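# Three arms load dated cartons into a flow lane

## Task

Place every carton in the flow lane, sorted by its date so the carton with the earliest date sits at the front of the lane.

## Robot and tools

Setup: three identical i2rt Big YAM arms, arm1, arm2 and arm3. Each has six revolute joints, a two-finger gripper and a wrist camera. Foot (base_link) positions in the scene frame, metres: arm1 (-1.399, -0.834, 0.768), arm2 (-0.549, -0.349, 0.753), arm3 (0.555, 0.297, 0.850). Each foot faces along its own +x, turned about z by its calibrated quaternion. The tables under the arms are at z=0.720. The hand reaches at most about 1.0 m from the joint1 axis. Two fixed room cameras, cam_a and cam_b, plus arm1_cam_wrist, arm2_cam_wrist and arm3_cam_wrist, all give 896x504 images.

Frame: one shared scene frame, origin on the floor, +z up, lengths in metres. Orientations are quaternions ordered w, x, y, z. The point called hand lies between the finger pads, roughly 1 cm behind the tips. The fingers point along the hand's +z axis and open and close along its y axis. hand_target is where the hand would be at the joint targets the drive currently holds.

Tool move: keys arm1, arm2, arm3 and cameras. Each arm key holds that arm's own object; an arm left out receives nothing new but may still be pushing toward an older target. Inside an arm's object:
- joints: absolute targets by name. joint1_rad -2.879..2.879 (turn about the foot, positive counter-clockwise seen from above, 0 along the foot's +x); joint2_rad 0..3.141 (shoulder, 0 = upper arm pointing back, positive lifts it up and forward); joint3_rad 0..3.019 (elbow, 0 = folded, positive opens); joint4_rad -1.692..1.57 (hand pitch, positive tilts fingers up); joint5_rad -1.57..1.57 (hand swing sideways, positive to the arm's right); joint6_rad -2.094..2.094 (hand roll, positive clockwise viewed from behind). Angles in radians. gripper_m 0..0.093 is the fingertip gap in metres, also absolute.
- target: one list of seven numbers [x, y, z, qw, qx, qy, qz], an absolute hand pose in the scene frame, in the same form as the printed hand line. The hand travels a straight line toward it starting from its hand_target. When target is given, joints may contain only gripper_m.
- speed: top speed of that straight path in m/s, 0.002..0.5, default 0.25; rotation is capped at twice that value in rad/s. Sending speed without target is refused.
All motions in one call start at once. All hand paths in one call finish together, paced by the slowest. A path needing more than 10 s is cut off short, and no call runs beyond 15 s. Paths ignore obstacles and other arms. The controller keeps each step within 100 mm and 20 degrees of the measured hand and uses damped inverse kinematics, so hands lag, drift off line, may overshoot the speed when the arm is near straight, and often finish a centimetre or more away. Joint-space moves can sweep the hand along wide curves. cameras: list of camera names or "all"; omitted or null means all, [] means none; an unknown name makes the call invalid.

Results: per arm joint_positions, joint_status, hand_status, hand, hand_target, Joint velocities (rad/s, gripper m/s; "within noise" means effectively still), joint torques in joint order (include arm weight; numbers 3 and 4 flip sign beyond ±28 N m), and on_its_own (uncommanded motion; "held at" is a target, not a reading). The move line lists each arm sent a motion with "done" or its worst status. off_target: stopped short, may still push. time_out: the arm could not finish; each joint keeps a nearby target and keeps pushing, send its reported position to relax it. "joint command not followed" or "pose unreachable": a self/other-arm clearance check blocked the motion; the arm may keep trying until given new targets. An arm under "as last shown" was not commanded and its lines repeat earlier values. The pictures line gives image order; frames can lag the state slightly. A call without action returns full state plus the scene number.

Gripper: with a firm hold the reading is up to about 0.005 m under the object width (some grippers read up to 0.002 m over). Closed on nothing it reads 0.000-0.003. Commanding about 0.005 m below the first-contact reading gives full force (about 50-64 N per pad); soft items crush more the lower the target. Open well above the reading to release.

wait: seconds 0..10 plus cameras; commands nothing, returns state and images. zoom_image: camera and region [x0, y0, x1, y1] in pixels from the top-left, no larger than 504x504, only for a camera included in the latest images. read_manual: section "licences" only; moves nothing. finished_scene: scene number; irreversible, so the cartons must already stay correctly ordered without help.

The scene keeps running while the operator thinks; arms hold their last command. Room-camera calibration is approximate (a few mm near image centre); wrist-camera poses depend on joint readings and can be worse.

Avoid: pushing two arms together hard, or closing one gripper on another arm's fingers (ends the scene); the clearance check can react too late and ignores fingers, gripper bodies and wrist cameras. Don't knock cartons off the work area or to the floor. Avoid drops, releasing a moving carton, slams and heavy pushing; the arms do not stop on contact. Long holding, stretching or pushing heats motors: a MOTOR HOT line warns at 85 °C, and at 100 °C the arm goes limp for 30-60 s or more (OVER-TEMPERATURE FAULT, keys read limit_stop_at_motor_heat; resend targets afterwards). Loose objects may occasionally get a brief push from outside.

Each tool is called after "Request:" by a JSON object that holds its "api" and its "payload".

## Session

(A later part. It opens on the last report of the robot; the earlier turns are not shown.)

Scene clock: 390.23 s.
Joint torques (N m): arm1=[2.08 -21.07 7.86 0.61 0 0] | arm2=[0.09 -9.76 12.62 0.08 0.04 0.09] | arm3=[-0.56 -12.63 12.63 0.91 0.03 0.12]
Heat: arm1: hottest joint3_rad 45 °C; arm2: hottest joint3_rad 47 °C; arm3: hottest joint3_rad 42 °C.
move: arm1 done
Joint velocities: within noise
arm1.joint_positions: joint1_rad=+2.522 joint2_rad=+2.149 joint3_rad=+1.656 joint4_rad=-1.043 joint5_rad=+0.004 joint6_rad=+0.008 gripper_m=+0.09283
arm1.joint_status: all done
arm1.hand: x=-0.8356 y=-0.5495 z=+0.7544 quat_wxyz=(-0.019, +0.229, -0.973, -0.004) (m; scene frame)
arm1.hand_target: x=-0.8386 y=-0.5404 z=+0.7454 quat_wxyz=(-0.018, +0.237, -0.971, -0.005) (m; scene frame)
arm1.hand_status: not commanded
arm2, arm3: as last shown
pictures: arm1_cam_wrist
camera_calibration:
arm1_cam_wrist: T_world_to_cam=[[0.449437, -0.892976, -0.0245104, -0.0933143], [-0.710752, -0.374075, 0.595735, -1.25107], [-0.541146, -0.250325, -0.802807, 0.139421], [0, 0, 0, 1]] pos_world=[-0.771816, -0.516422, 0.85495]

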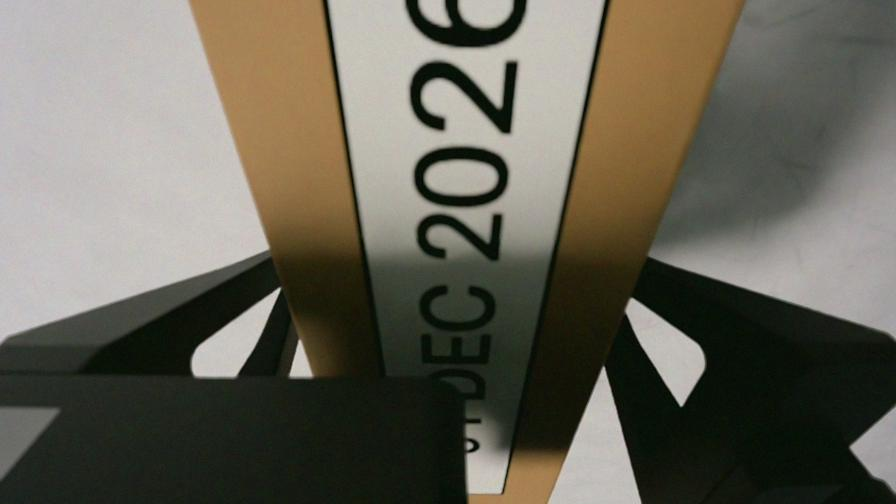

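Request:
{"api": "move", "payload": {"arm1": {"target": [-0.842, -0.543, 0.92, 0.0, 0.237, -0.972, 0.0], "speed": 0.3}, "cameras": []}}

Request:
{"api": "move", "payload": {"arm1": {"joints": {"joint1_rad": 1.3, "joint2_rad": 1.4, "joint3_rad": 1.5, "joint4_rad": -1.5}}, "arm2": {"joints": {"joint1_rad": 1.145, "joint6_rad": 0.14}}, "cameras": ["arm2_cam_wrist", "cam_a"]}}

Scene clock: 396.03 s.
Joint torques (N m): arm1=[2.08 -21.01 12.23 -0.16 0.05 0.01] | arm2=[0.09 -9.76 12.63 0.08 0.04 0.09] | arm3=[-0.62 -12.63 12.6 0.94 0.04 0.14]
Heat: arm1: hottest joint3_rad 45 °C; arm2: hottest joint3_rad 48 °C; arm3: hottest joint3_rad 42 °C.
move: arm1 off_target
Joint velocities: within noise
arm1.joint_positions: joint1_rad=+2.522 joint2_rad=+2.016 joint3_rad=+1.863 joint4_rad=-1.447 joint5_rad=+0.004 joint6_rad=+0.008 gripper_m=+0.09293
arm1.joint_status: not commanded
arm1.hand: x=-0.8487 y=-0.5567 z=+0.9091 quat_wxyz=(+0.012, +0.229, -0.973, +0.003) (m; scene frame)
arm1.hand_target: x=-0.8427 y=-0.5434 z=+0.9199 quat_wxyz=(+0.000, +0.237, -0.972, +0.000) (m; scene frame)
arm1.hand_status: off_target (0.019 m and 1.7 deg from the pose sent, 0.166 m and 2.4 deg at the start; pose on its path clipped on 6 of 50 steps)
arm2: as last shown
arm3.joint_positions: joint1_rad=-0.252 joint2_rad=+1.212 joint3_rad=+1.588 joint4_rad=-1.391 joint5_rad=+0.000 joint6_rad=-0.007 gripper_m=+0.09399
arm3.joint_status: not commanded
arm3.hand: x=+0.1887 y=+0.0564 z=+1.2898 quat_wxyz=(-0.078, -0.920, -0.280, +0.262) (m; scene frame)
arm3.hand_target: x=+0.1906 y=+0.0620 z=+1.2991 quat_wxyz=(-0.080, -0.920, -0.273, +0.269) (m; scene frame)
arm3.hand_status: not commanded
pictures: none
No camera images: "cameras" was empty.

Scene clock: 398.40 s.
Joint torques (N m): arm1=[0.09 -12.57 9.68 0.1 -0.01 0.02] | arm2=[0.62 -9.82 12.6 0.08 -0.05 0.09] | arm3=[-0.67 -12.75 12.57 0.98 0.02 0.12]
Heat: arm1: hottest joint3_rad 45 °C; arm2: hottest joint3_rad 48 °C; arm3: hottest joint3_rad 42 °C.
move: arm1 done; arm2 done
Joint velocities: within noise
arm1.joint_positions: joint1_rad=+1.309 joint2_rad=+1.396 joint3_rad=+1.494 joint4_rad=-1.490 joint5_rad=+0.005 joint6_rad=+0.008 gripper_m=+0.09294
arm1.joint_status: all done
arm1.hand: x=-1.0713 y=-1.1390 z=+1.0773 quat_wxyz=(-0.082, -0.366, -0.926, +0.032) (m; scene frame)
arm1.hand_target: x=-1.0741 y=-1.1413 z=+1.0780 quat_wxyz=(-0.079, -0.369, -0.926, +0.030) (m; scene frame)
arm1.hand_status: not commanded
arm2.joint_positions: joint1_rad=+1.136 joint2_rad=+1.438 joint3_rad=+1.470 joint4_rad=-1.542 joint5_rad=+0.013 joint6_rad=+0.130 gripper_m=+0.09295
arm2.joint_status: all done
arm2.hand: x=-0.9133 y=-0.5884 z=+1.0342 quat_wxyz=(+0.011, +0.973, +0.231, -0.028) (m; scene frame)
arm2.hand_target: x=-0.9167 y=-0.5955 z=+1.0410 quat_wxyz=(+0.014, +0.973, +0.230, -0.032) (m; scene frame)
arm2.hand_status: not commanded
arm3: as last shown
pictures: arm2_cam_wrist, cam_a
led back after a hold (arm2 arm): the arm was led back toward your command in small steps, so it may still be short of it.
joint command not followed: on one or more control steps a check withheld the commanded joint targets of the arm2 arm, and it was not sent them on those steps.
cause: the commanded joint targets, or the way to them, would bring a part of the robot too close to another arm (this arm's fingers and the arm1 arm's wrist (the part past joint 4), where that arm would come to rest).
camera_calibration:
arm2_cam_wrist: T_world_to_cam=[[-0.452884, 0.891561, 0.0037715, 0.10507], [0.764846, 0.386336, 0.515514, 0.400688], [0.458155, 0.236353, -0.856873, 1.56661], [0, 0, 0, 1]] pos_world=[-0.976632, -0.61875, 1.13543]

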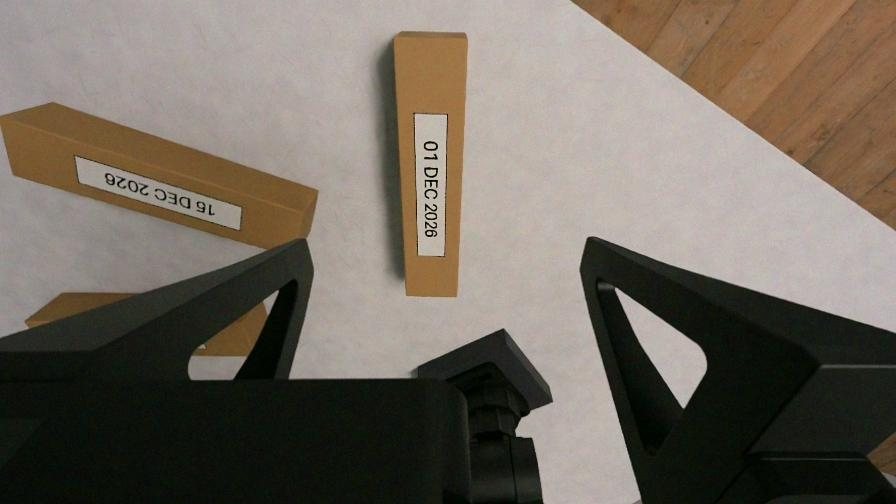

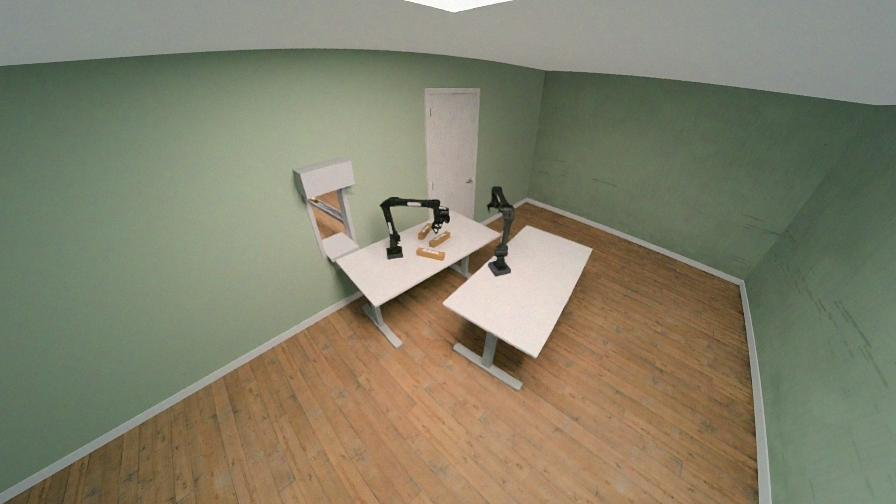

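Request:
{"api": "move", "payload": {"arm2": {"target": [-0.846, -0.563, 0.875, 0.0, 0.9744, 0.225, 0.0], "speed": 0.3}, "cameras": ["arm2_cam_wrist"]}}

Scene clock: 405.67 s.
Joint torques (N m): arm1=[0.09 -12.51 9.69 0.1 -0.01 0.02] | arm2=[0.79 -9.29 8.39 0.73 0.05 0.09] | arm3=[-0.62 -12.63 12.64 0.88 0.02 0.11]
Heat: arm1: hottest joint3_rad 44 °C; arm2: hottest joint3_rad 48 °C; arm3: hottest joint3_rad 42 °C.
move: arm2 done
Joint velocities: within noise
arm1, arm3: as last shown
arm2.joint_positions: joint1_rad=+1.164 joint2_rad=+1.377 joint3_rad=+0.989 joint4_rad=-1.185 joint5_rad=+0.013 joint6_rad=+0.172 gripper_m=+0.09295
arm2.joint_status: not commanded
arm2.hand: x=-0.8504 y=-0.5611 z=+0.8776 quat_wxyz=(+0.000, +0.974, +0.225, +0.001) (m; scene frame)
arm2.hand_target: x=-0.8460 y=-0.5629 z=+0.8750 quat_wxyz=(+0.000, +0.974, +0.225, +0.000) (m; scene frame)
arm2.hand_status: done (0.006 m and 0.2 deg from the pose sent, 0.175 m and 3.5 deg at the start)
pictures: arm2_cam_wrist
camera_calibration:
arm2_cam_wrist: T_world_to_cam=[[-0.44221, 0.896835, 0.0117068, 0.11491], [0.741316, 0.358117, 0.567628, 0.341221], [0.504877, 0.259689, -0.823202, 1.42043], [0, 0, 0, 1]] pos_world=[-0.91928, -0.594122, 0.974267]

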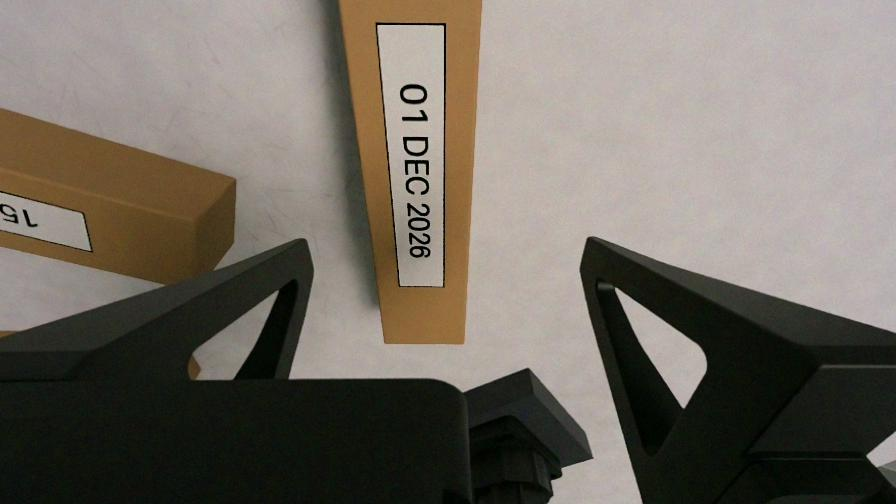

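Request:
{"api": "move", "payload": {"arm2": {"target": [-0.839, -0.576, 0.742, 0.0, 0.9744, 0.225, 0.0], "speed": 0.2}, "cameras": ["arm2_cam_wrist"]}}

Scene clock: 413.33 s.
Joint torques (N m): arm1=[0.03 -12.57 9.68 0.08 0 0.01] | arm2=[0.85 -8.82 6.83 0.75 0.07 0.1] | arm3=[-0.56 -12.57 12.56 0.92 0.03 0.13]
Heat: arm1: hottest joint3_rad 43 °C; arm2: hottest joint3_rad 48 °C; arm3: hottest joint3_rad 42 °C.
move: arm2 done
Joint velocities: within noise
arm1, arm3: as last shown
arm2.joint_positions: joint1_rad=+1.199 joint2_rad=+1.584 joint3_rad=+0.813 joint4_rad=-0.788 joint5_rad=+0.013 joint6_rad=+0.206 gripper_m=+0.09295
arm2.joint_status: not commanded
arm2.hand: x=-0.8439 y=-0.5746 z=+0.7490 quat_wxyz=(+0.003, +0.974, +0.225, -0.005) (m; scene frame)
arm2.hand_target: x=-0.8389 y=-0.5758 z=+0.7421 quat_wxyz=(+0.000, +0.974, +0.225, +0.000) (m; scene frame)
arm2.hand_status: done (0.009 m and 0.7 deg from the pose sent, 0.137 m and 0.2 deg at the start)
pictures: arm2_cam_wrist
camera_calibration:
arm2_cam_wrist: T_world_to_cam=[[-0.442197, 0.896872, 0.00908516, 0.13341], [0.747429, 0.362878, 0.556479, 0.43048], [0.495793, 0.252864, -0.830812, 1.30887], [0, 0, 0, 1]] pos_world=[-0.911689, -0.606829, 0.846659]

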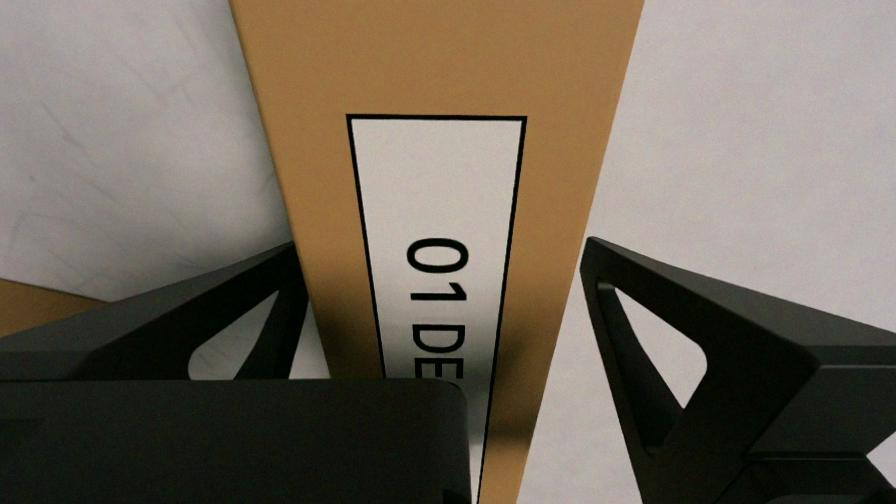

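Request:
{"api": "move", "payload": {"arm2": {"joints": {"gripper_m": 0.053}}, "cameras": []}}

Request:
{"api": "move", "payload": {"arm2": {"target": [-0.837, -0.578, 0.93, 0.0, 0.9744, 0.225, 0.0], "speed": 0.25}, "cameras": ["arm2_cam_wrist"]}}

Scene clock: 417.97 s.
Joint torques (N m): arm1=[0.09 -12.57 9.69 0.1 0 0.01] | arm2=[0.73 -8.82 6.82 0.75 0.07 0.07] | arm3=[-0.62 -12.75 12.55 0.96 0.01 0.12]
Heat: arm1: hottest joint3_rad 43 °C; arm2: hottest joint3_rad 47 °C; arm3: hottest joint3_rad 42 °C.
move: arm2 off_target
Joint velocities: within noise
arm1, arm3: as last shown
arm2.joint_positions: joint1_rad=+1.200 joint2_rad=+1.584 joint3_rad=+0.813 joint4_rad=-0.787 joint5_rad=+0.013 joint6_rad=+0.208 gripper_m=+0.06081
arm2.joint_status: gripper_m off_target (ended at +0.06084, target +0.05300)
arm2.hand: x=-0.8438 y=-0.5751 z=+0.7490 quat_wxyz=(+0.003, +0.975, +0.224, -0.005) (m; scene frame)
arm2.hand_target: x=-0.8389 y=-0.5758 z=+0.7421 quat_wxyz=(+0.000, +0.974, +0.225, +0.000) (m; scene frame)
arm2.hand_status: not commanded
pictures: none
No camera images: "cameras" was empty.

Scene clock: 419.57 s.
Joint torques (N m): arm1=[0.09 -12.63 9.66 0.09 -0.01 0.01] | arm2=[0.85 -8.23 14.79 -0.13 0.03 0.11] | arm3=[-0.5 -12.51 12.53 0.94 0.02 0.12]
Heat: arm1: hottest joint3_rad 43 °C; arm2: hottest joint3_rad 48 °C; arm3: hottest joint3_rad 42 °C.
move: arm2 off_target
Joint velocities: within noise
arm1, arm3: as last shown
arm2.joint_positions: joint1_rad=+1.213 joint2_rad=+1.324 joint3_rad=+1.017 joint4_rad=-1.318 joint5_rad=+0.013 joint6_rad=+0.221 gripper_m=+0.06081
arm2.joint_status: not commanded
arm2.hand: x=-0.8220 y=-0.5610 z=+0.9062 quat_wxyz=(-0.011, +0.974, +0.225, +0.025) (m; scene frame)
arm2.hand_target: x=-0.8358 y=-0.5770 z=+0.9300 quat_wxyz=(+0.001, +0.974, +0.225, +0.000) (m; scene frame)
arm2.hand_status: off_target (0.033 m and 3.1 deg from the pose sent, 0.181 m and 0.7 deg at the start)
pictures: arm2_cam_wrist
camera_calibration:
arm2_cam_wrist: T_world_to_cam=[[-0.44324, 0.896105, 0.0230864, 0.115548], [0.717156, 0.33904, 0.608884, 0.235922], [0.537797, 0.286438, -0.792924, 1.44417], [0, 0, 0, 1]] pos_world=[-0.894647, -0.597195, 0.998799]

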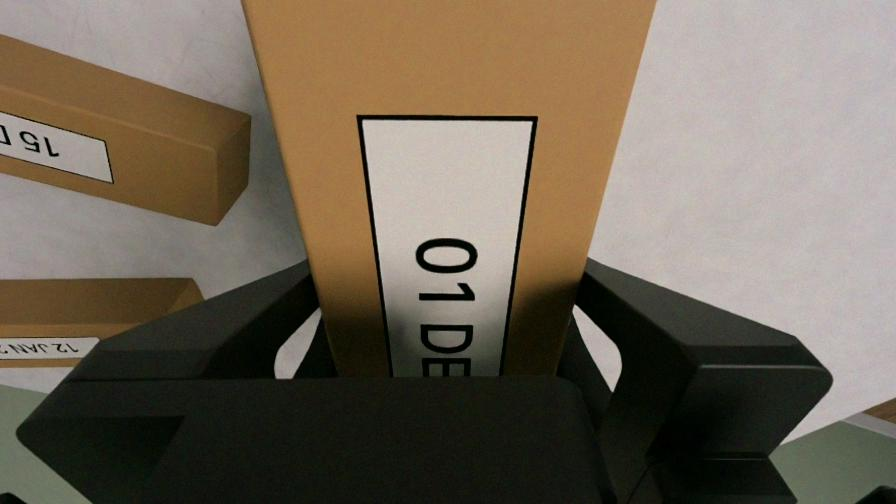

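Request:
{"api": "move", "payload": {"arm2": {"joints": {"joint1_rad": 0.1}}, "cameras": []}}

Request:
{"api": "move", "payload": {"arm2": {"joints": {"joint1_rad": -1.0, "joint6_rad": 0.45}}, "cameras": []}}

Request:
{"api": "move", "payload": {"arm2": {"joints": {"joint1_rad": -1.95, "joint6_rad": 0.66}}}}

Scene clock: 435.10 s.
Joint torques (N m): arm1=[0.09 -12.57 9.69 0.1 -0.01 0.02] | arm2=[-0.56 -8.12 14.38 -0.23 -0.08 0.08] | arm3=[-0.56 -12.63 12.55 0.92 0.02 0.12]
Heat: arm1: hottest joint3_rad 43 °C; arm2: hottest joint3_rad 52 °C; arm3: hottest joint3_rad 42 °C.
move: arm2 done
Joint velocities: within noise
arm1, arm3: as last shown
arm2.joint_positions: joint1_rad=+0.108 joint2_rad=+1.325 joint3_rad=+1.021 joint4_rad=-1.319 joint5_rad=+0.016 joint6_rad=+0.223 gripper_m=+0.06081
arm2.joint_status: all done
arm2.hand: x=-0.8642 y=-0.1990 z=+0.9031 quat_wxyz=(-0.001, +0.947, -0.321, +0.033) (m; scene frame)
arm2.hand_target: x=-0.8809 y=-0.1885 z=+0.9252 quat_wxyz=(-0.003, +0.944, -0.329, +0.007) (m; scene frame)
arm2.hand_status: not commanded
pictures: none
No camera images: "cameras" was empty.

Scene clock: 436.77 s.
Joint torques (N m): arm1=[0.09 -12.51 9.66 0.1 0 0.01] | arm2=[-0.62 -8.06 14.45 -0.23 -0.05 0.09] | arm3=[-0.62 -12.51 12.6 0.92 0.02 0.12]
Heat: arm1: hottest joint3_rad 43 °C; arm2: hottest joint3_rad 53 °C; arm3: hottest joint3_rad 42 °C.
move: arm2 done
Joint velocities: within noise
arm1, arm3: as last shown
arm2.joint_positions: joint1_rad=-0.993 joint2_rad=+1.325 joint3_rad=+1.023 joint4_rad=-1.320 joint5_rad=+0.016 joint6_rad=+0.440 gripper_m=+0.06080
arm2.joint_status: all done
arm2.hand: x=-0.5603 y=+0.0001 z=+0.9039 quat_wxyz=(+0.006, +0.552, -0.833, +0.034) (m; scene frame)
arm2.hand_target: x=-0.5589 y=+0.0194 z=+0.9257 quat_wxyz=(-0.007, +0.545, -0.839, +0.011) (m; scene frame)
arm2.hand_status: not commanded
pictures: none
No camera images: "cameras" was empty.

Scene clock: 438.43 s.
Joint torques (N m): arm1=[0.09 -12.51 9.69 0.08 -0.01 0.01] | arm2=[-0.67 -8.35 14.24 -0.2 -0.04 0.09] | arm3=[-0.5 -12.69 12.62 0.94 0.02 0.14]
Heat: arm1: hottest joint3_rad 43 °C; arm2: hottest joint3_rad 53 °C; arm3: hottest joint3_rad 42 °C.
move: arm2 done
Joint velocities: within noise
arm1: as last shown
arm2.joint_positions: joint1_rad=-1.942 joint2_rad=+1.326 joint3_rad=+1.023 joint4_rad=-1.320 joint5_rad=+0.016 joint6_rad=+0.650 gripper_m=+0.06079
arm2.joint_status: all done
arm2.hand: x=-0.2735 y=-0.1367 z=+0.9082 quat_wxyz=(+0.011, +0.005, -1.000, +0.028) (m; scene frame)
arm2.hand_target: x=-0.2572 y=-0.1268 z=+0.9302 quat_wxyz=(-0.009, -0.004, -1.000, +0.011) (m; scene frame)
arm2.hand_status: not commanded
arm3.joint_positions: joint1_rad=-0.252 joint2_rad=+1.212 joint3_rad=+1.588 joint4_rad=-1.391 joint5_rad=+0.000 joint6_rad=-0.007 gripper_m=+0.09399
arm3.joint_status: not commanded
arm3.hand: x=+0.1887 y=+0.0564 z=+1.2898 quat_wxyz=(-0.078, -0.920, -0.280, +0.262) (m; scene frame)
arm3.hand_target: x=+0.1906 y=+0.0620 z=+1.2991 quat_wxyz=(-0.080, -0.920, -0.273, +0.269) (m; scene frame)
arm3.hand_status: not commanded
pictures: arm1_cam_wrist, arm2_cam_wrist, arm3_cam_wrist, cam_a, cam_b
camera_calibration:
arm1_cam_wrist: T_world_to_cam=[[-0.67713, -0.735427, -0.0253445, -1.53252], [-0.653471, 0.585121, 0.480217, -0.553155], [-0.338335, 0.341732, -0.876783, 1.09486], [0, 0, 0, 1]] pos_world=[-1.02876, -1.17754, 1.18675]
arm2_cam_wrist: T_world_to_cam=[[0.01579, -0.997521, 0.0685812, -0.196257], [-0.81219, 0.0272093, 0.582758, -0.739692], [-0.58318, -0.0649027, -0.809746, 0.689952], [0, 0, 0, 1]] pos_world=[-0.195305, -0.130864, 1.00321]
arm3_cam_wrist: T_world_to_cam=[[-0.546672, 0.837313, -0.00751119, 0.0665055], [0.834048, 0.545292, 0.0837917, -0.294364], [0.0742557, 0.0395419, -0.996455, 1.39198], [0, 0, 0, 1]] pos_world=[0.178508, 0.0497867, 1.41221]

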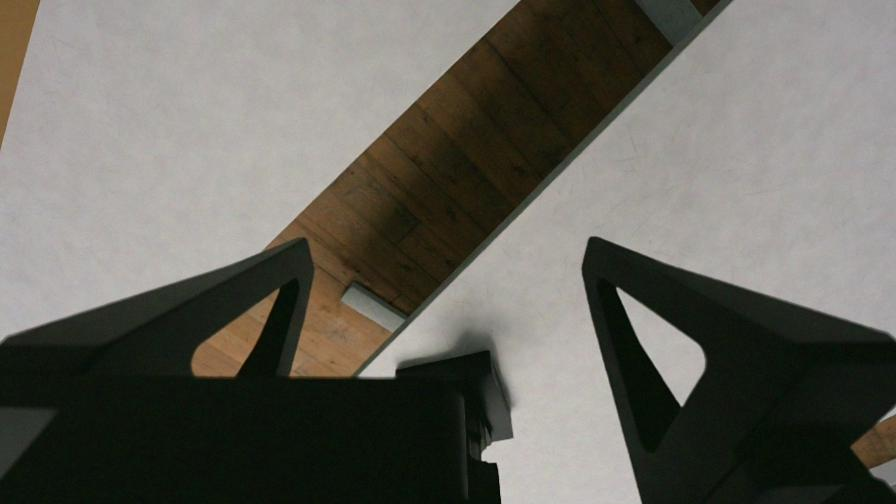

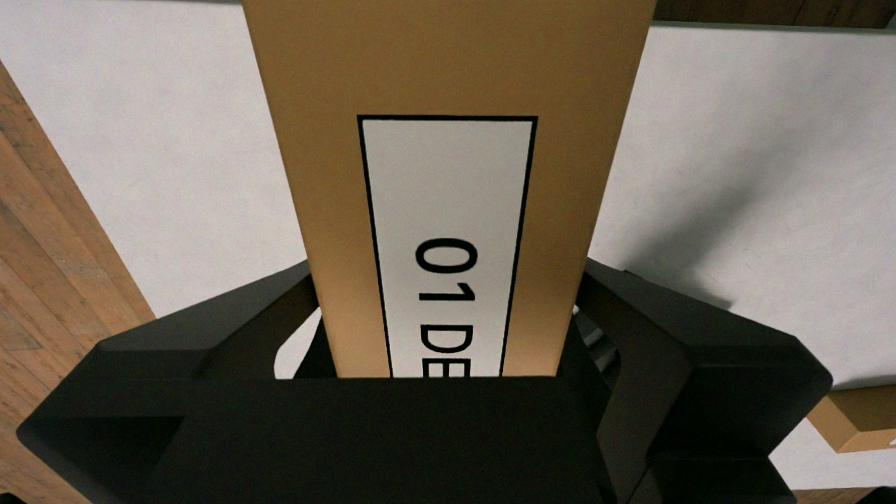

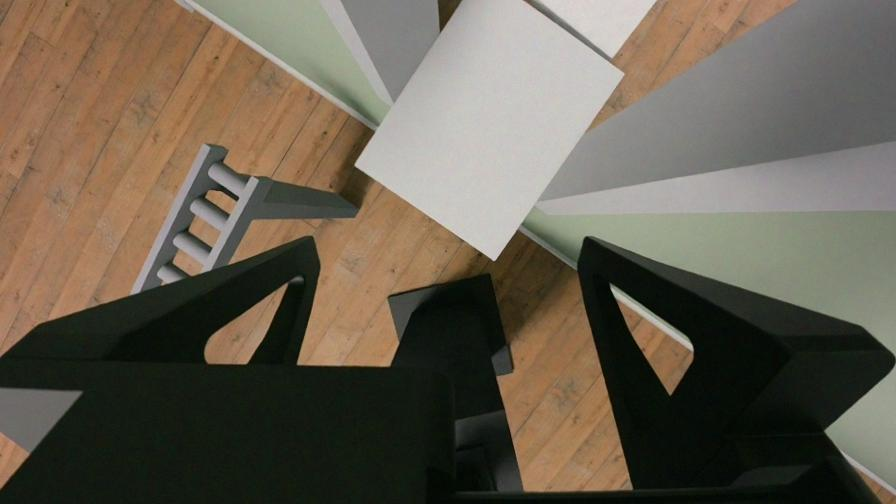

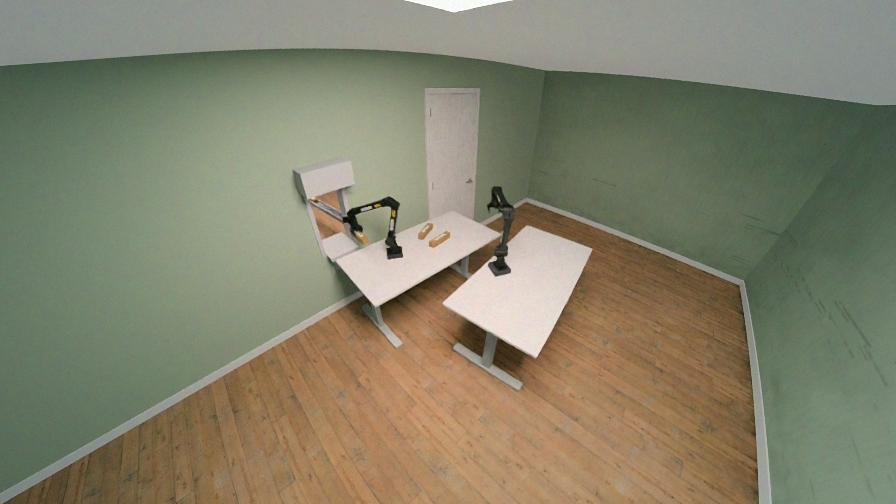

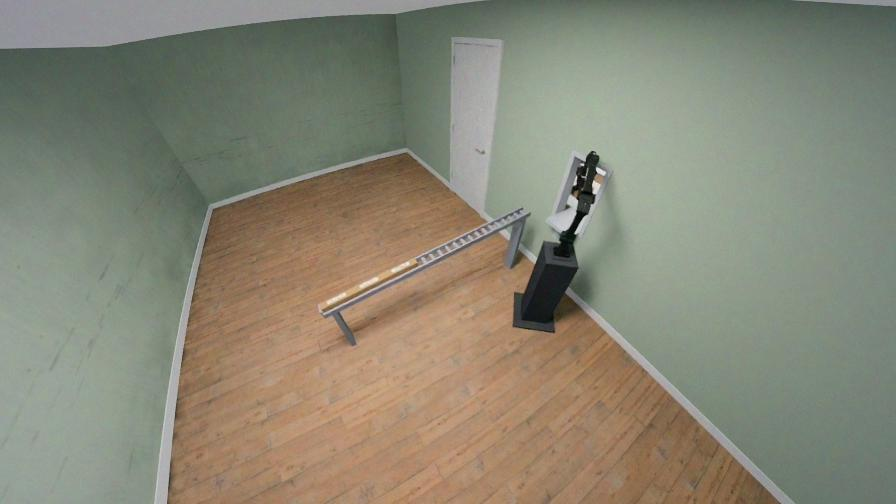

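Request:
{"api": "move", "payload": {"arm2": {"target": [-0.015, 0.020, 0.92, -0.005, 0.0, -1.0, -0.012], "speed": 0.2}}}

Scene clock: 443.87 s.
Joint torques (N m): arm1=[0.15 -12.51 9.69 0.1 -0.01 0.01] | arm2=[-0.97 -19.55 15.75 -0.32 -0.1 -0.11] | arm3=[-0.62 -12.57 12.62 0.96 0.01 0.12]
Heat: arm1: hottest joint3_rad 42 °C; arm2: hottest joint3_rad 54 °C; arm3: hottest joint3_rad 42 °C.
move: arm2 off_target
Joint velocities: within noise
arm1.joint_positions: joint1_rad=+1.309 joint2_rad=+1.396 joint3_rad=+1.494 joint4_rad=-1.490 joint5_rad=+0.005 joint6_rad=+0.008 gripper_m=+0.09294
arm1.joint_status: not commanded
arm1.hand: x=-1.0713 y=-1.1390 z=+1.0773 quat_wxyz=(-0.082, -0.366, -0.926, +0.032) (m; scene frame)
arm1.hand_target: x=-1.0741 y=-1.1413 z=+1.0780 quat_wxyz=(-0.079, -0.369, -0.926, +0.030) (m; scene frame)
arm1.hand_status: not commanded
arm2.joint_positions: joint1_rad=-1.997 joint2_rad=+2.052 joint3_rad=+1.935 joint4_rad=-1.486 joint5_rad=-0.026 joint6_rad=+0.606 gripper_m=+0.06079
arm2.joint_status: not commanded
arm2.hand: x=-0.0350 y=+0.0133 z=+0.8978 quat_wxyz=(+0.016, -0.001, -1.000, +0.004) (m; scene frame)
arm2.hand_target: x=-0.0165 y=+0.0189 z=+0.9201 quat_wxyz=(-0.006, +0.000, -1.000, -0.012) (m; scene frame)
arm2.hand_status: off_target (0.031 m and 3.1 deg from the pose sent, 0.302 m and 5.0 deg at the start)
arm3: as last shown
pictures: arm1_cam_wrist, arm2_cam_wrist, arm3_cam_wrist, cam_a, cam_b
camera_calibration:
arm1_cam_wrist: T_world_to_cam=[[-0.67713, -0.735427, -0.0253445, -1.53252], [-0.653471, 0.585121, 0.480217, -0.553155], [-0.338335, 0.341732, -0.876783, 1.09486], [0, 0, 0, 1]] pos_world=[-1.02876, -1.17754, 1.18675]
arm2_cam_wrist: T_world_to_cam=[[0.00371431, -0.999756, 0.0217929, -0.00811047], [-0.806286, 0.00989688, 0.591443, -0.551335], [-0.591514, -0.0197681, -0.806052, 0.826158], [0, 0, 0, 1]] pos_world=[0.0441802, 0.0136796, 0.992187]
arm3_cam_wrist: T_world_to_cam=[[-0.546672, 0.837313, -0.00751119, 0.0665055], [0.834048, 0.545292, 0.0837917, -0.294364], [0.0742557, 0.0395419, -0.996455, 1.39198], [0, 0, 0, 1]] pos_world=[0.178508, 0.0497867, 1.41221]

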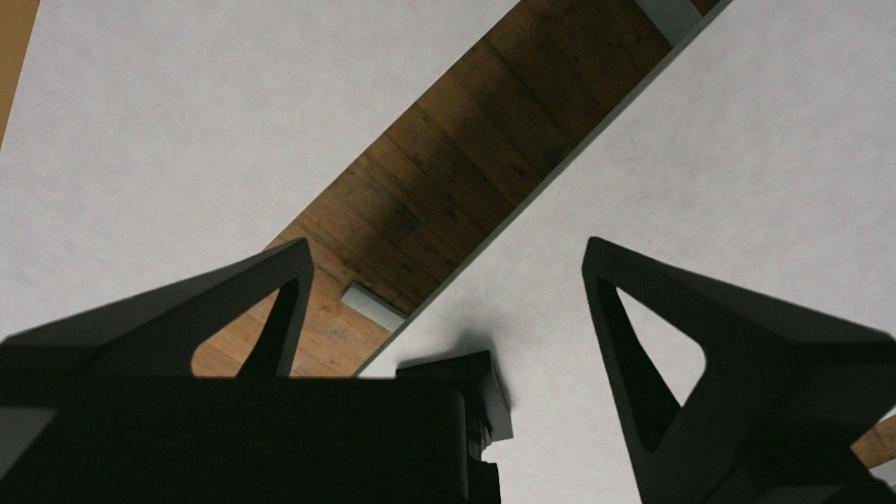

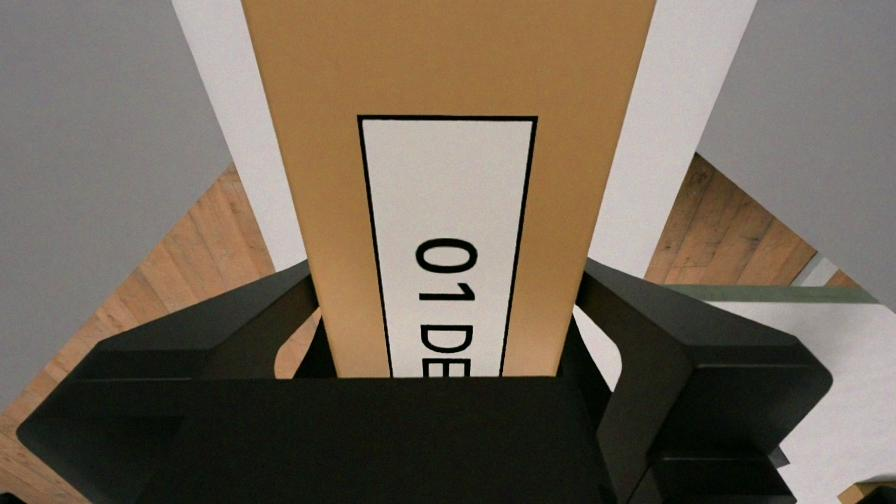

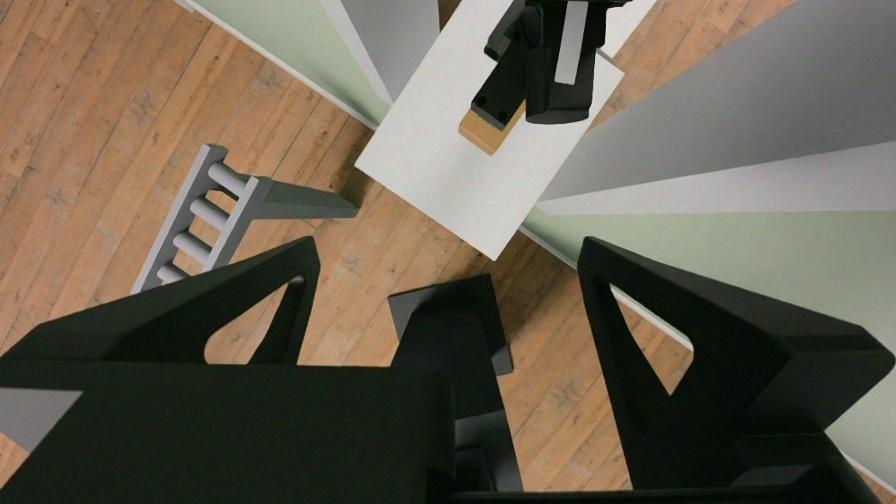

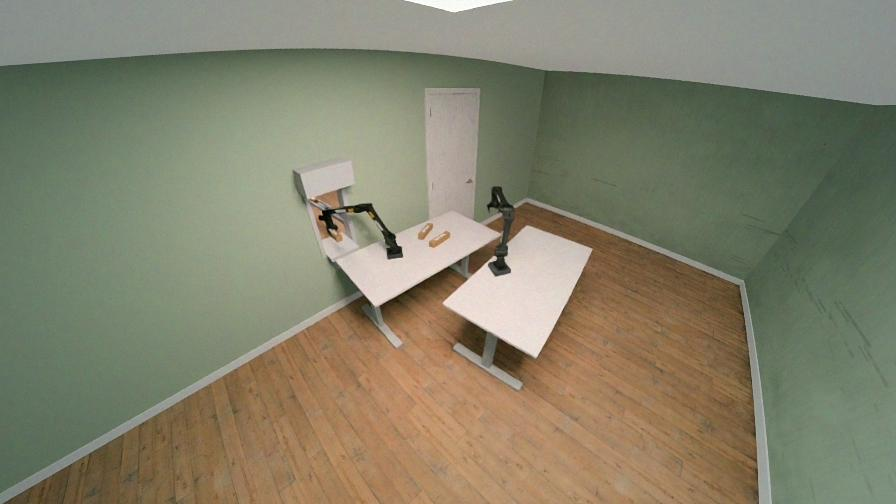

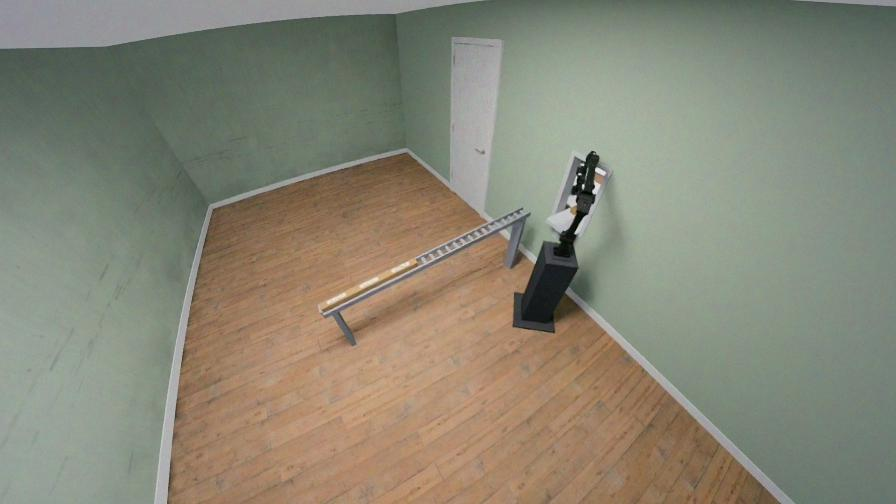

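Request:
{"api": "move", "payload": {"arm2": {"target": [-0.015, 0.018, 0.82, -0.008, 0.0, -1.0, -0.008], "speed": 0.15}, "cameras": ["arm2_cam_wrist"]}}

Request:
{"api": "zoom_image", "payload": {"camera": "arm2_cam_wrist", "region": [150, 0, 654, 300]}}

Scene clock: 452.27 s.
Joint torques (N m): arm1=[0.09 -12.57 9.69 0.09 -0.01 0.01] | arm2=[-0.79 -21.07 9.63 0.61 0.06 -0.1] | arm3=[-0.62 -12.69 12.6 0.9 0.02 0.11]
Heat: arm1: hottest joint3_rad 42 °C; arm2: hottest joint3_rad 53 °C; arm3: hottest joint3_rad 42 °C.
move: arm2 done
Joint velocities: within noise
arm1, arm3: as last shown
arm2.joint_positions: joint1_rad=-1.997 joint2_rad=+2.122 joint3_rad=+1.828 joint4_rad=-1.273 joint5_rad=-0.020 joint6_rad=+0.606 gripper_m=+0.06079
arm2.joint_status: not commanded
arm2.hand: x=-0.0208 y=+0.0204 z=+0.8145 quat_wxyz=(+0.000, +0.000, -1.000, -0.003) (m; scene frame)
arm2.hand_target: x=-0.0151 y=+0.0180 z=+0.8200 quat_wxyz=(-0.008, +0.000, -1.000, -0.008) (m; scene frame)
arm2.hand_status: done (0.008 m and 1.0 deg from the pose sent, 0.081 m and 3.1 deg at the start)
pictures: arm2_cam_wrist
camera_calibration:
arm2_cam_wrist: T_world_to_cam=[[0.00388557, -0.999973, 0.00628037, 0.0134528], [-0.82523, 0.000340656, 0.564797, -0.469238], [-0.564783, -0.00737731, -0.825206, 0.783468], [0, 0, 0, 1]] pos_world=[0.0552076, 0.0193922, 0.911462]

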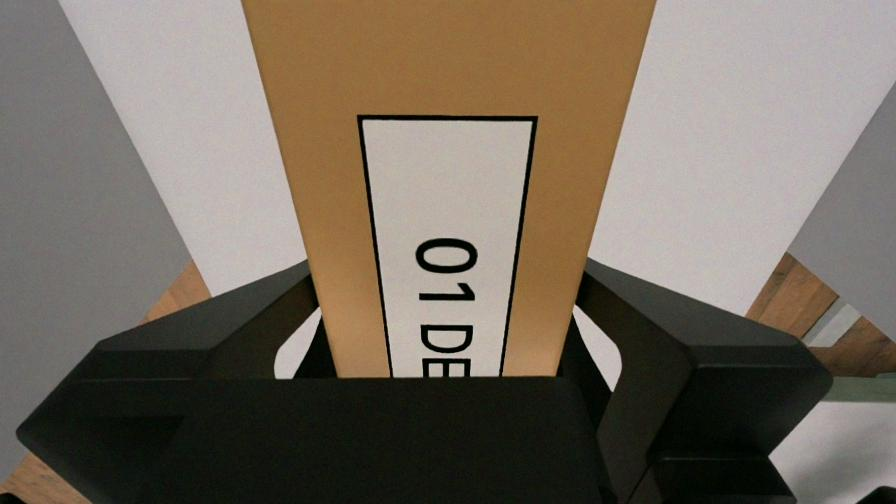

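Scaled by 1.000.

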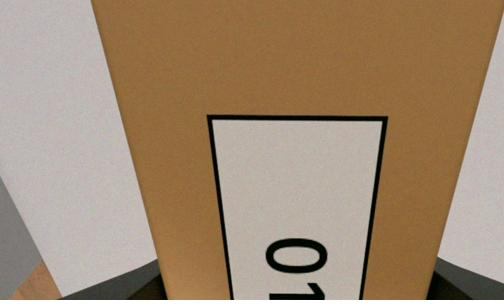

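Request:
{"api": "move", "payload": {"arm2": {"target": [-0.019, 0.013, 0.788, -0.005, 0.0, -1.0, -0.006], "speed": 0.12}, "cameras": []}}

Request:
{"api": "move", "payload": {"arm2": {"target": [-0.019, 0.013, 0.772, -0.005, 0.0, -1.0, -0.006], "speed": 0.08}, "cameras": ["arm2_cam_wrist"]}}

Scene clock: 461.57 s.
Joint torques (N m): arm1=[0.09 -12.63 9.69 0.1 0 0.01] | arm2=[-0.97 -20.31 9.14 0.68 0.05 -0.12] | arm3=[-0.67 -12.63 12.55 0.92 0.03 0.12]
Heat: arm1: hottest joint3_rad 42 °C; arm2: hottest joint3_rad 52 °C; arm3: hottest joint3_rad 42 °C.
move: arm2 done
Joint velocities: within noise
arm1, arm3: as last shown
arm2.joint_positions: joint1_rad=-1.997 joint2_rad=+2.126 joint3_rad=+1.775 joint4_rad=-1.204 joint5_rad=-0.020 joint6_rad=+0.605 gripper_m=+0.06079
arm2.joint_status: not commanded
arm2.hand: x=-0.0228 y=+0.0186 z=+0.7934 quat_wxyz=(-0.006, +0.000, -1.000, -0.007) (m; scene frame)
arm2.hand_target: x=-0.0191 y=+0.0130 z=+0.7880 quat_wxyz=(-0.005, +0.000, -1.000, -0.006) (m; scene frame)
arm2.hand_status: done (0.009 m and 0.1 deg from the pose sent, 0.028 m and 0.6 deg at the start)
pictures: none
No camera images: "cameras" was empty.

Scene clock: 462.63 s.
Joint torques (N m): arm1=[0.09 -12.57 9.68 0.1 0 0.01] | arm2=[-0.91 -20.42 8.99 0.65 0.05 -0.11] | arm3=[-0.56 -12.57 12.55 0.88 0.02 0.12]
Heat: arm1: hottest joint3_rad 42 °C; arm2: hottest joint3_rad 52 °C; arm3: hottest joint3_rad 42 °C.
move: arm2 done
Joint velocities: within noise
arm1, arm3: as last shown
arm2.joint_positions: joint1_rad=-1.997 joint2_rad=+2.143 joint3_rad=+1.758 joint4_rad=-1.171 joint5_rad=-0.020 joint6_rad=+0.605 gripper_m=+0.06079
arm2.joint_status: not commanded
arm2.hand: x=-0.0229 y=+0.0183 z=+0.7765 quat_wxyz=(-0.005, +0.000, -1.000, -0.007) (m; scene frame)
arm2.hand_target: x=-0.0191 y=+0.0130 z=+0.7720 quat_wxyz=(-0.005, +0.000, -1.000, -0.006) (m; scene frame)
arm2.hand_status: done (0.008 m and 0.1 deg from the pose sent, 0.022 m and 0.1 deg at the start)
pictures: arm2_cam_wrist
camera_calibration:
arm2_cam_wrist: T_world_to_cam=[[0.0043755, -0.99999, -0.0000498799, 0.0165118], [-0.830359, -0.00366107, 0.557217, -0.443592], [-0.557212, -0.00239669, -0.830367, 0.75506], [0, 0, 0, 1]] pos_world=[0.0523155, 0.0166973, 0.874155]

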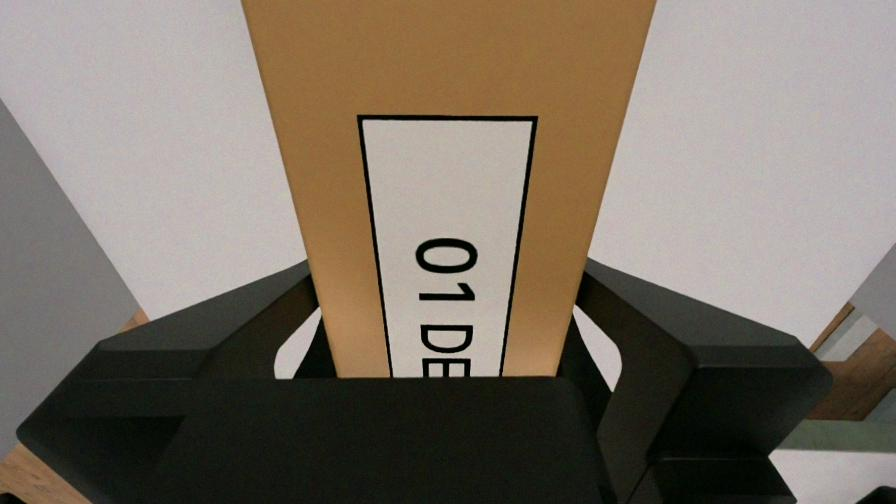

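Request:
{"api": "move", "payload": {"arm2": {"target": [-0.019, 0.013, 0.760, -0.003, 0.0, -1.0, -0.004], "speed": 0.08}, "cameras": []}}

Scene clock: 465.13 s.
Joint torques (N m): arm1=[0.09 -12.57 9.68 0.12 0 0.02] | arm2=[-0.85 -19.49 8.62 0.81 0.06 -0.11] | arm3=[-0.67 -12.57 12.62 0.94 0.02 0.12]
Heat: arm1: hottest joint3_rad 42 °C; arm2: hottest joint3_rad 52 °C; arm3: hottest joint3_rad 42 °C.
move: arm2 off_target
Joint velocities: within noise
arm1, arm3: as last shown
arm2.joint_positions: joint1_rad=-1.997 joint2_rad=+2.147 joint3_rad=+1.758 joint4_rad=-1.158 joint5_rad=-0.019 joint6_rad=+0.605 gripper_m=+0.06079
arm2.joint_status: not commanded
arm2.hand: x=-0.0205 y=+0.0197 z=+0.7740 quat_wxyz=(-0.009, +0.000, -1.000, -0.009) (m; scene frame)
arm2.hand_target: x=-0.0193 y=+0.0130 z=+0.7602 quat_wxyz=(-0.003, +0.000, -1.000, -0.004) (m; scene frame)
arm2.hand_status: off_target (0.016 m and 0.9 deg from the pose sent, 0.018 m and 0.4 deg at the start)
pictures: none
No camera images: "cameras" was empty.

Request:
{"api": "move", "payload": {"arm2": {"joints": {"gripper_m": 0.093}}, "cameras": []}}

Request:
{"api": "move", "payload": {"arm2": {"target": [-0.022, 0.015, 0.93, 0.0, 0.0, -1.0, 0.0], "speed": 0.25}, "cameras": ["arm2_cam_wrist", "arm3_cam_wrist"]}}

Scene clock: 469.37 s.
Joint torques (N m): arm1=[0.03 -12.57 9.68 0.1 0 0.01] | arm2=[-0.85 -20.07 8.7 0.75 0.07 -0.11] | arm3=[-0.56 -12.63 12.56 0.95 0.03 0.15]
Heat: arm1: hottest joint3_rad 42 °C; arm2: hottest joint3_rad 52 °C; arm3: hottest joint3_rad 42 °C.
move: arm2 done
Joint velocities: within noise
arm1, arm3: as last shown
arm2.joint_positions: joint1_rad=-1.997 joint2_rad=+2.147 joint3_rad=+1.758 joint4_rad=-1.157 joint5_rad=-0.019 joint6_rad=+0.605 gripper_m=+0.09285
arm2.joint_status: all done
arm2.hand: x=-0.0202 y=+0.0199 z=+0.7740 quat_wxyz=(-0.009, +0.000, -1.000, -0.009) (m; scene frame)
arm2.hand_target: x=-0.0194 y=+0.0129 z=+0.7602 quat_wxyz=(-0.003, +0.000, -1.000, -0.004) (m; scene frame)
arm2.hand_status: not commanded
pictures: none
No camera images: "cameras" was empty.

Scene clock: 471.00 s.
Joint torques (N m): arm1=[0.03 -12.57 9.69 0.09 -0.01 0.01] | arm2=[-0.79 -18.67 14.34 -0.17 0.1 -0.09] | arm3=[-0.5 -12.45 12.62 0.9 0.02 0.13]
Heat: arm1: hottest joint3_rad 42 °C; arm2: hottest joint3_rad 52 °C; arm3: hottest joint3_rad 42 °C.
move: arm2 off_target
Joint velocities: within noise
arm1, arm3: as last shown
arm2.joint_positions: joint1_rad=-1.997 joint2_rad=+2.029 joint3_rad=+1.967 joint4_rad=-1.530 joint5_rad=-0.017 joint6_rad=+0.605 gripper_m=+0.09295
arm2.joint_status: not commanded
arm2.hand: x=-0.0364 y=+0.0109 z=+0.9245 quat_wxyz=(+0.009, +0.000, -1.000, +0.005) (m; scene frame)
arm2.hand_target: x=-0.0226 y=+0.0146 z=+0.9299 quat_wxyz=(-0.001, +0.000, -1.000, +0.000) (m; scene frame)
arm2.hand_status: off_target (0.016 m and 1.1 deg from the pose sent, 0.156 m and 1.5 deg at the start)
pictures: arm2_cam_wrist, arm3_cam_wrist
camera_calibration:
arm2_cam_wrist: T_world_to_cam=[[0.00416907, -0.999729, 0.0228889, -0.0121454], [-0.814867, 0.00987103, 0.579564, -0.557666], [-0.579633, -0.0210677, -0.814605, 0.855136], [0, 0, 0, 1]] pos_world=[0.0412926, 0.0113784, 1.02008]
arm3_cam_wrist: T_world_to_cam=[[-0.546672, 0.837313, -0.00751119, 0.0665055], [0.834048, 0.545292, 0.0837917, -0.294364], [0.0742557, 0.0395419, -0.996455, 1.39198], [0, 0, 0, 1]] pos_world=[0.178508, 0.0497867, 1.41221]

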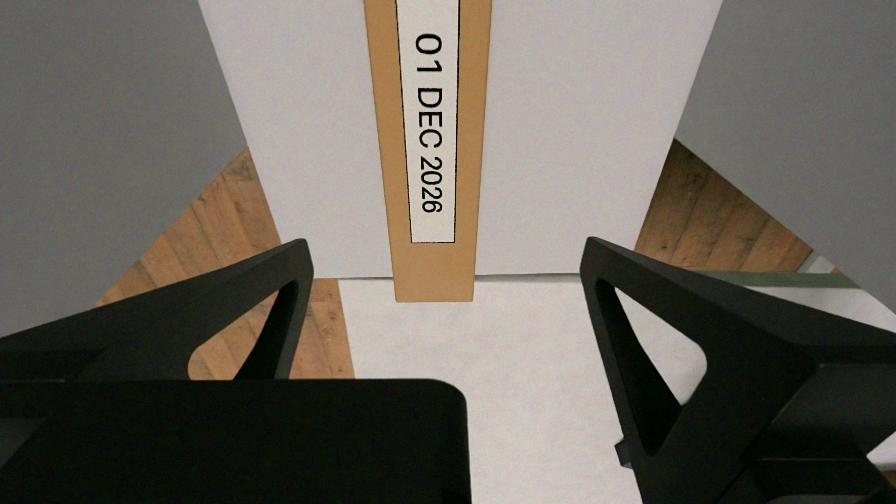

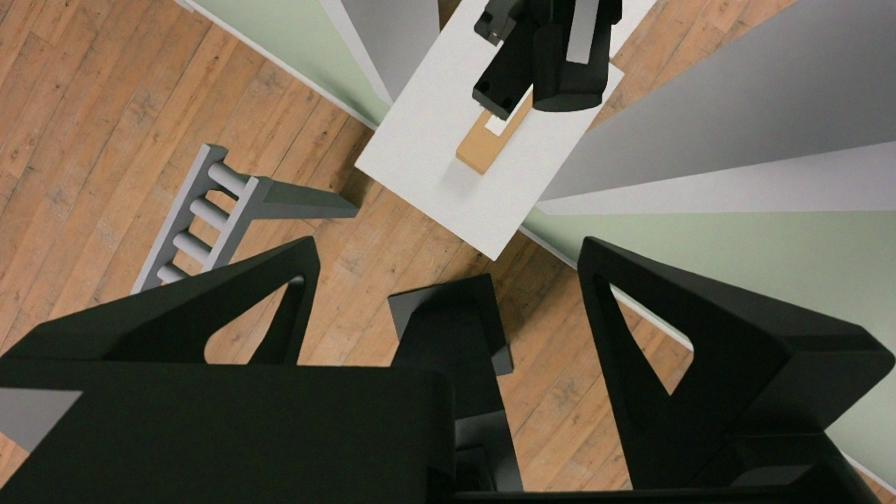

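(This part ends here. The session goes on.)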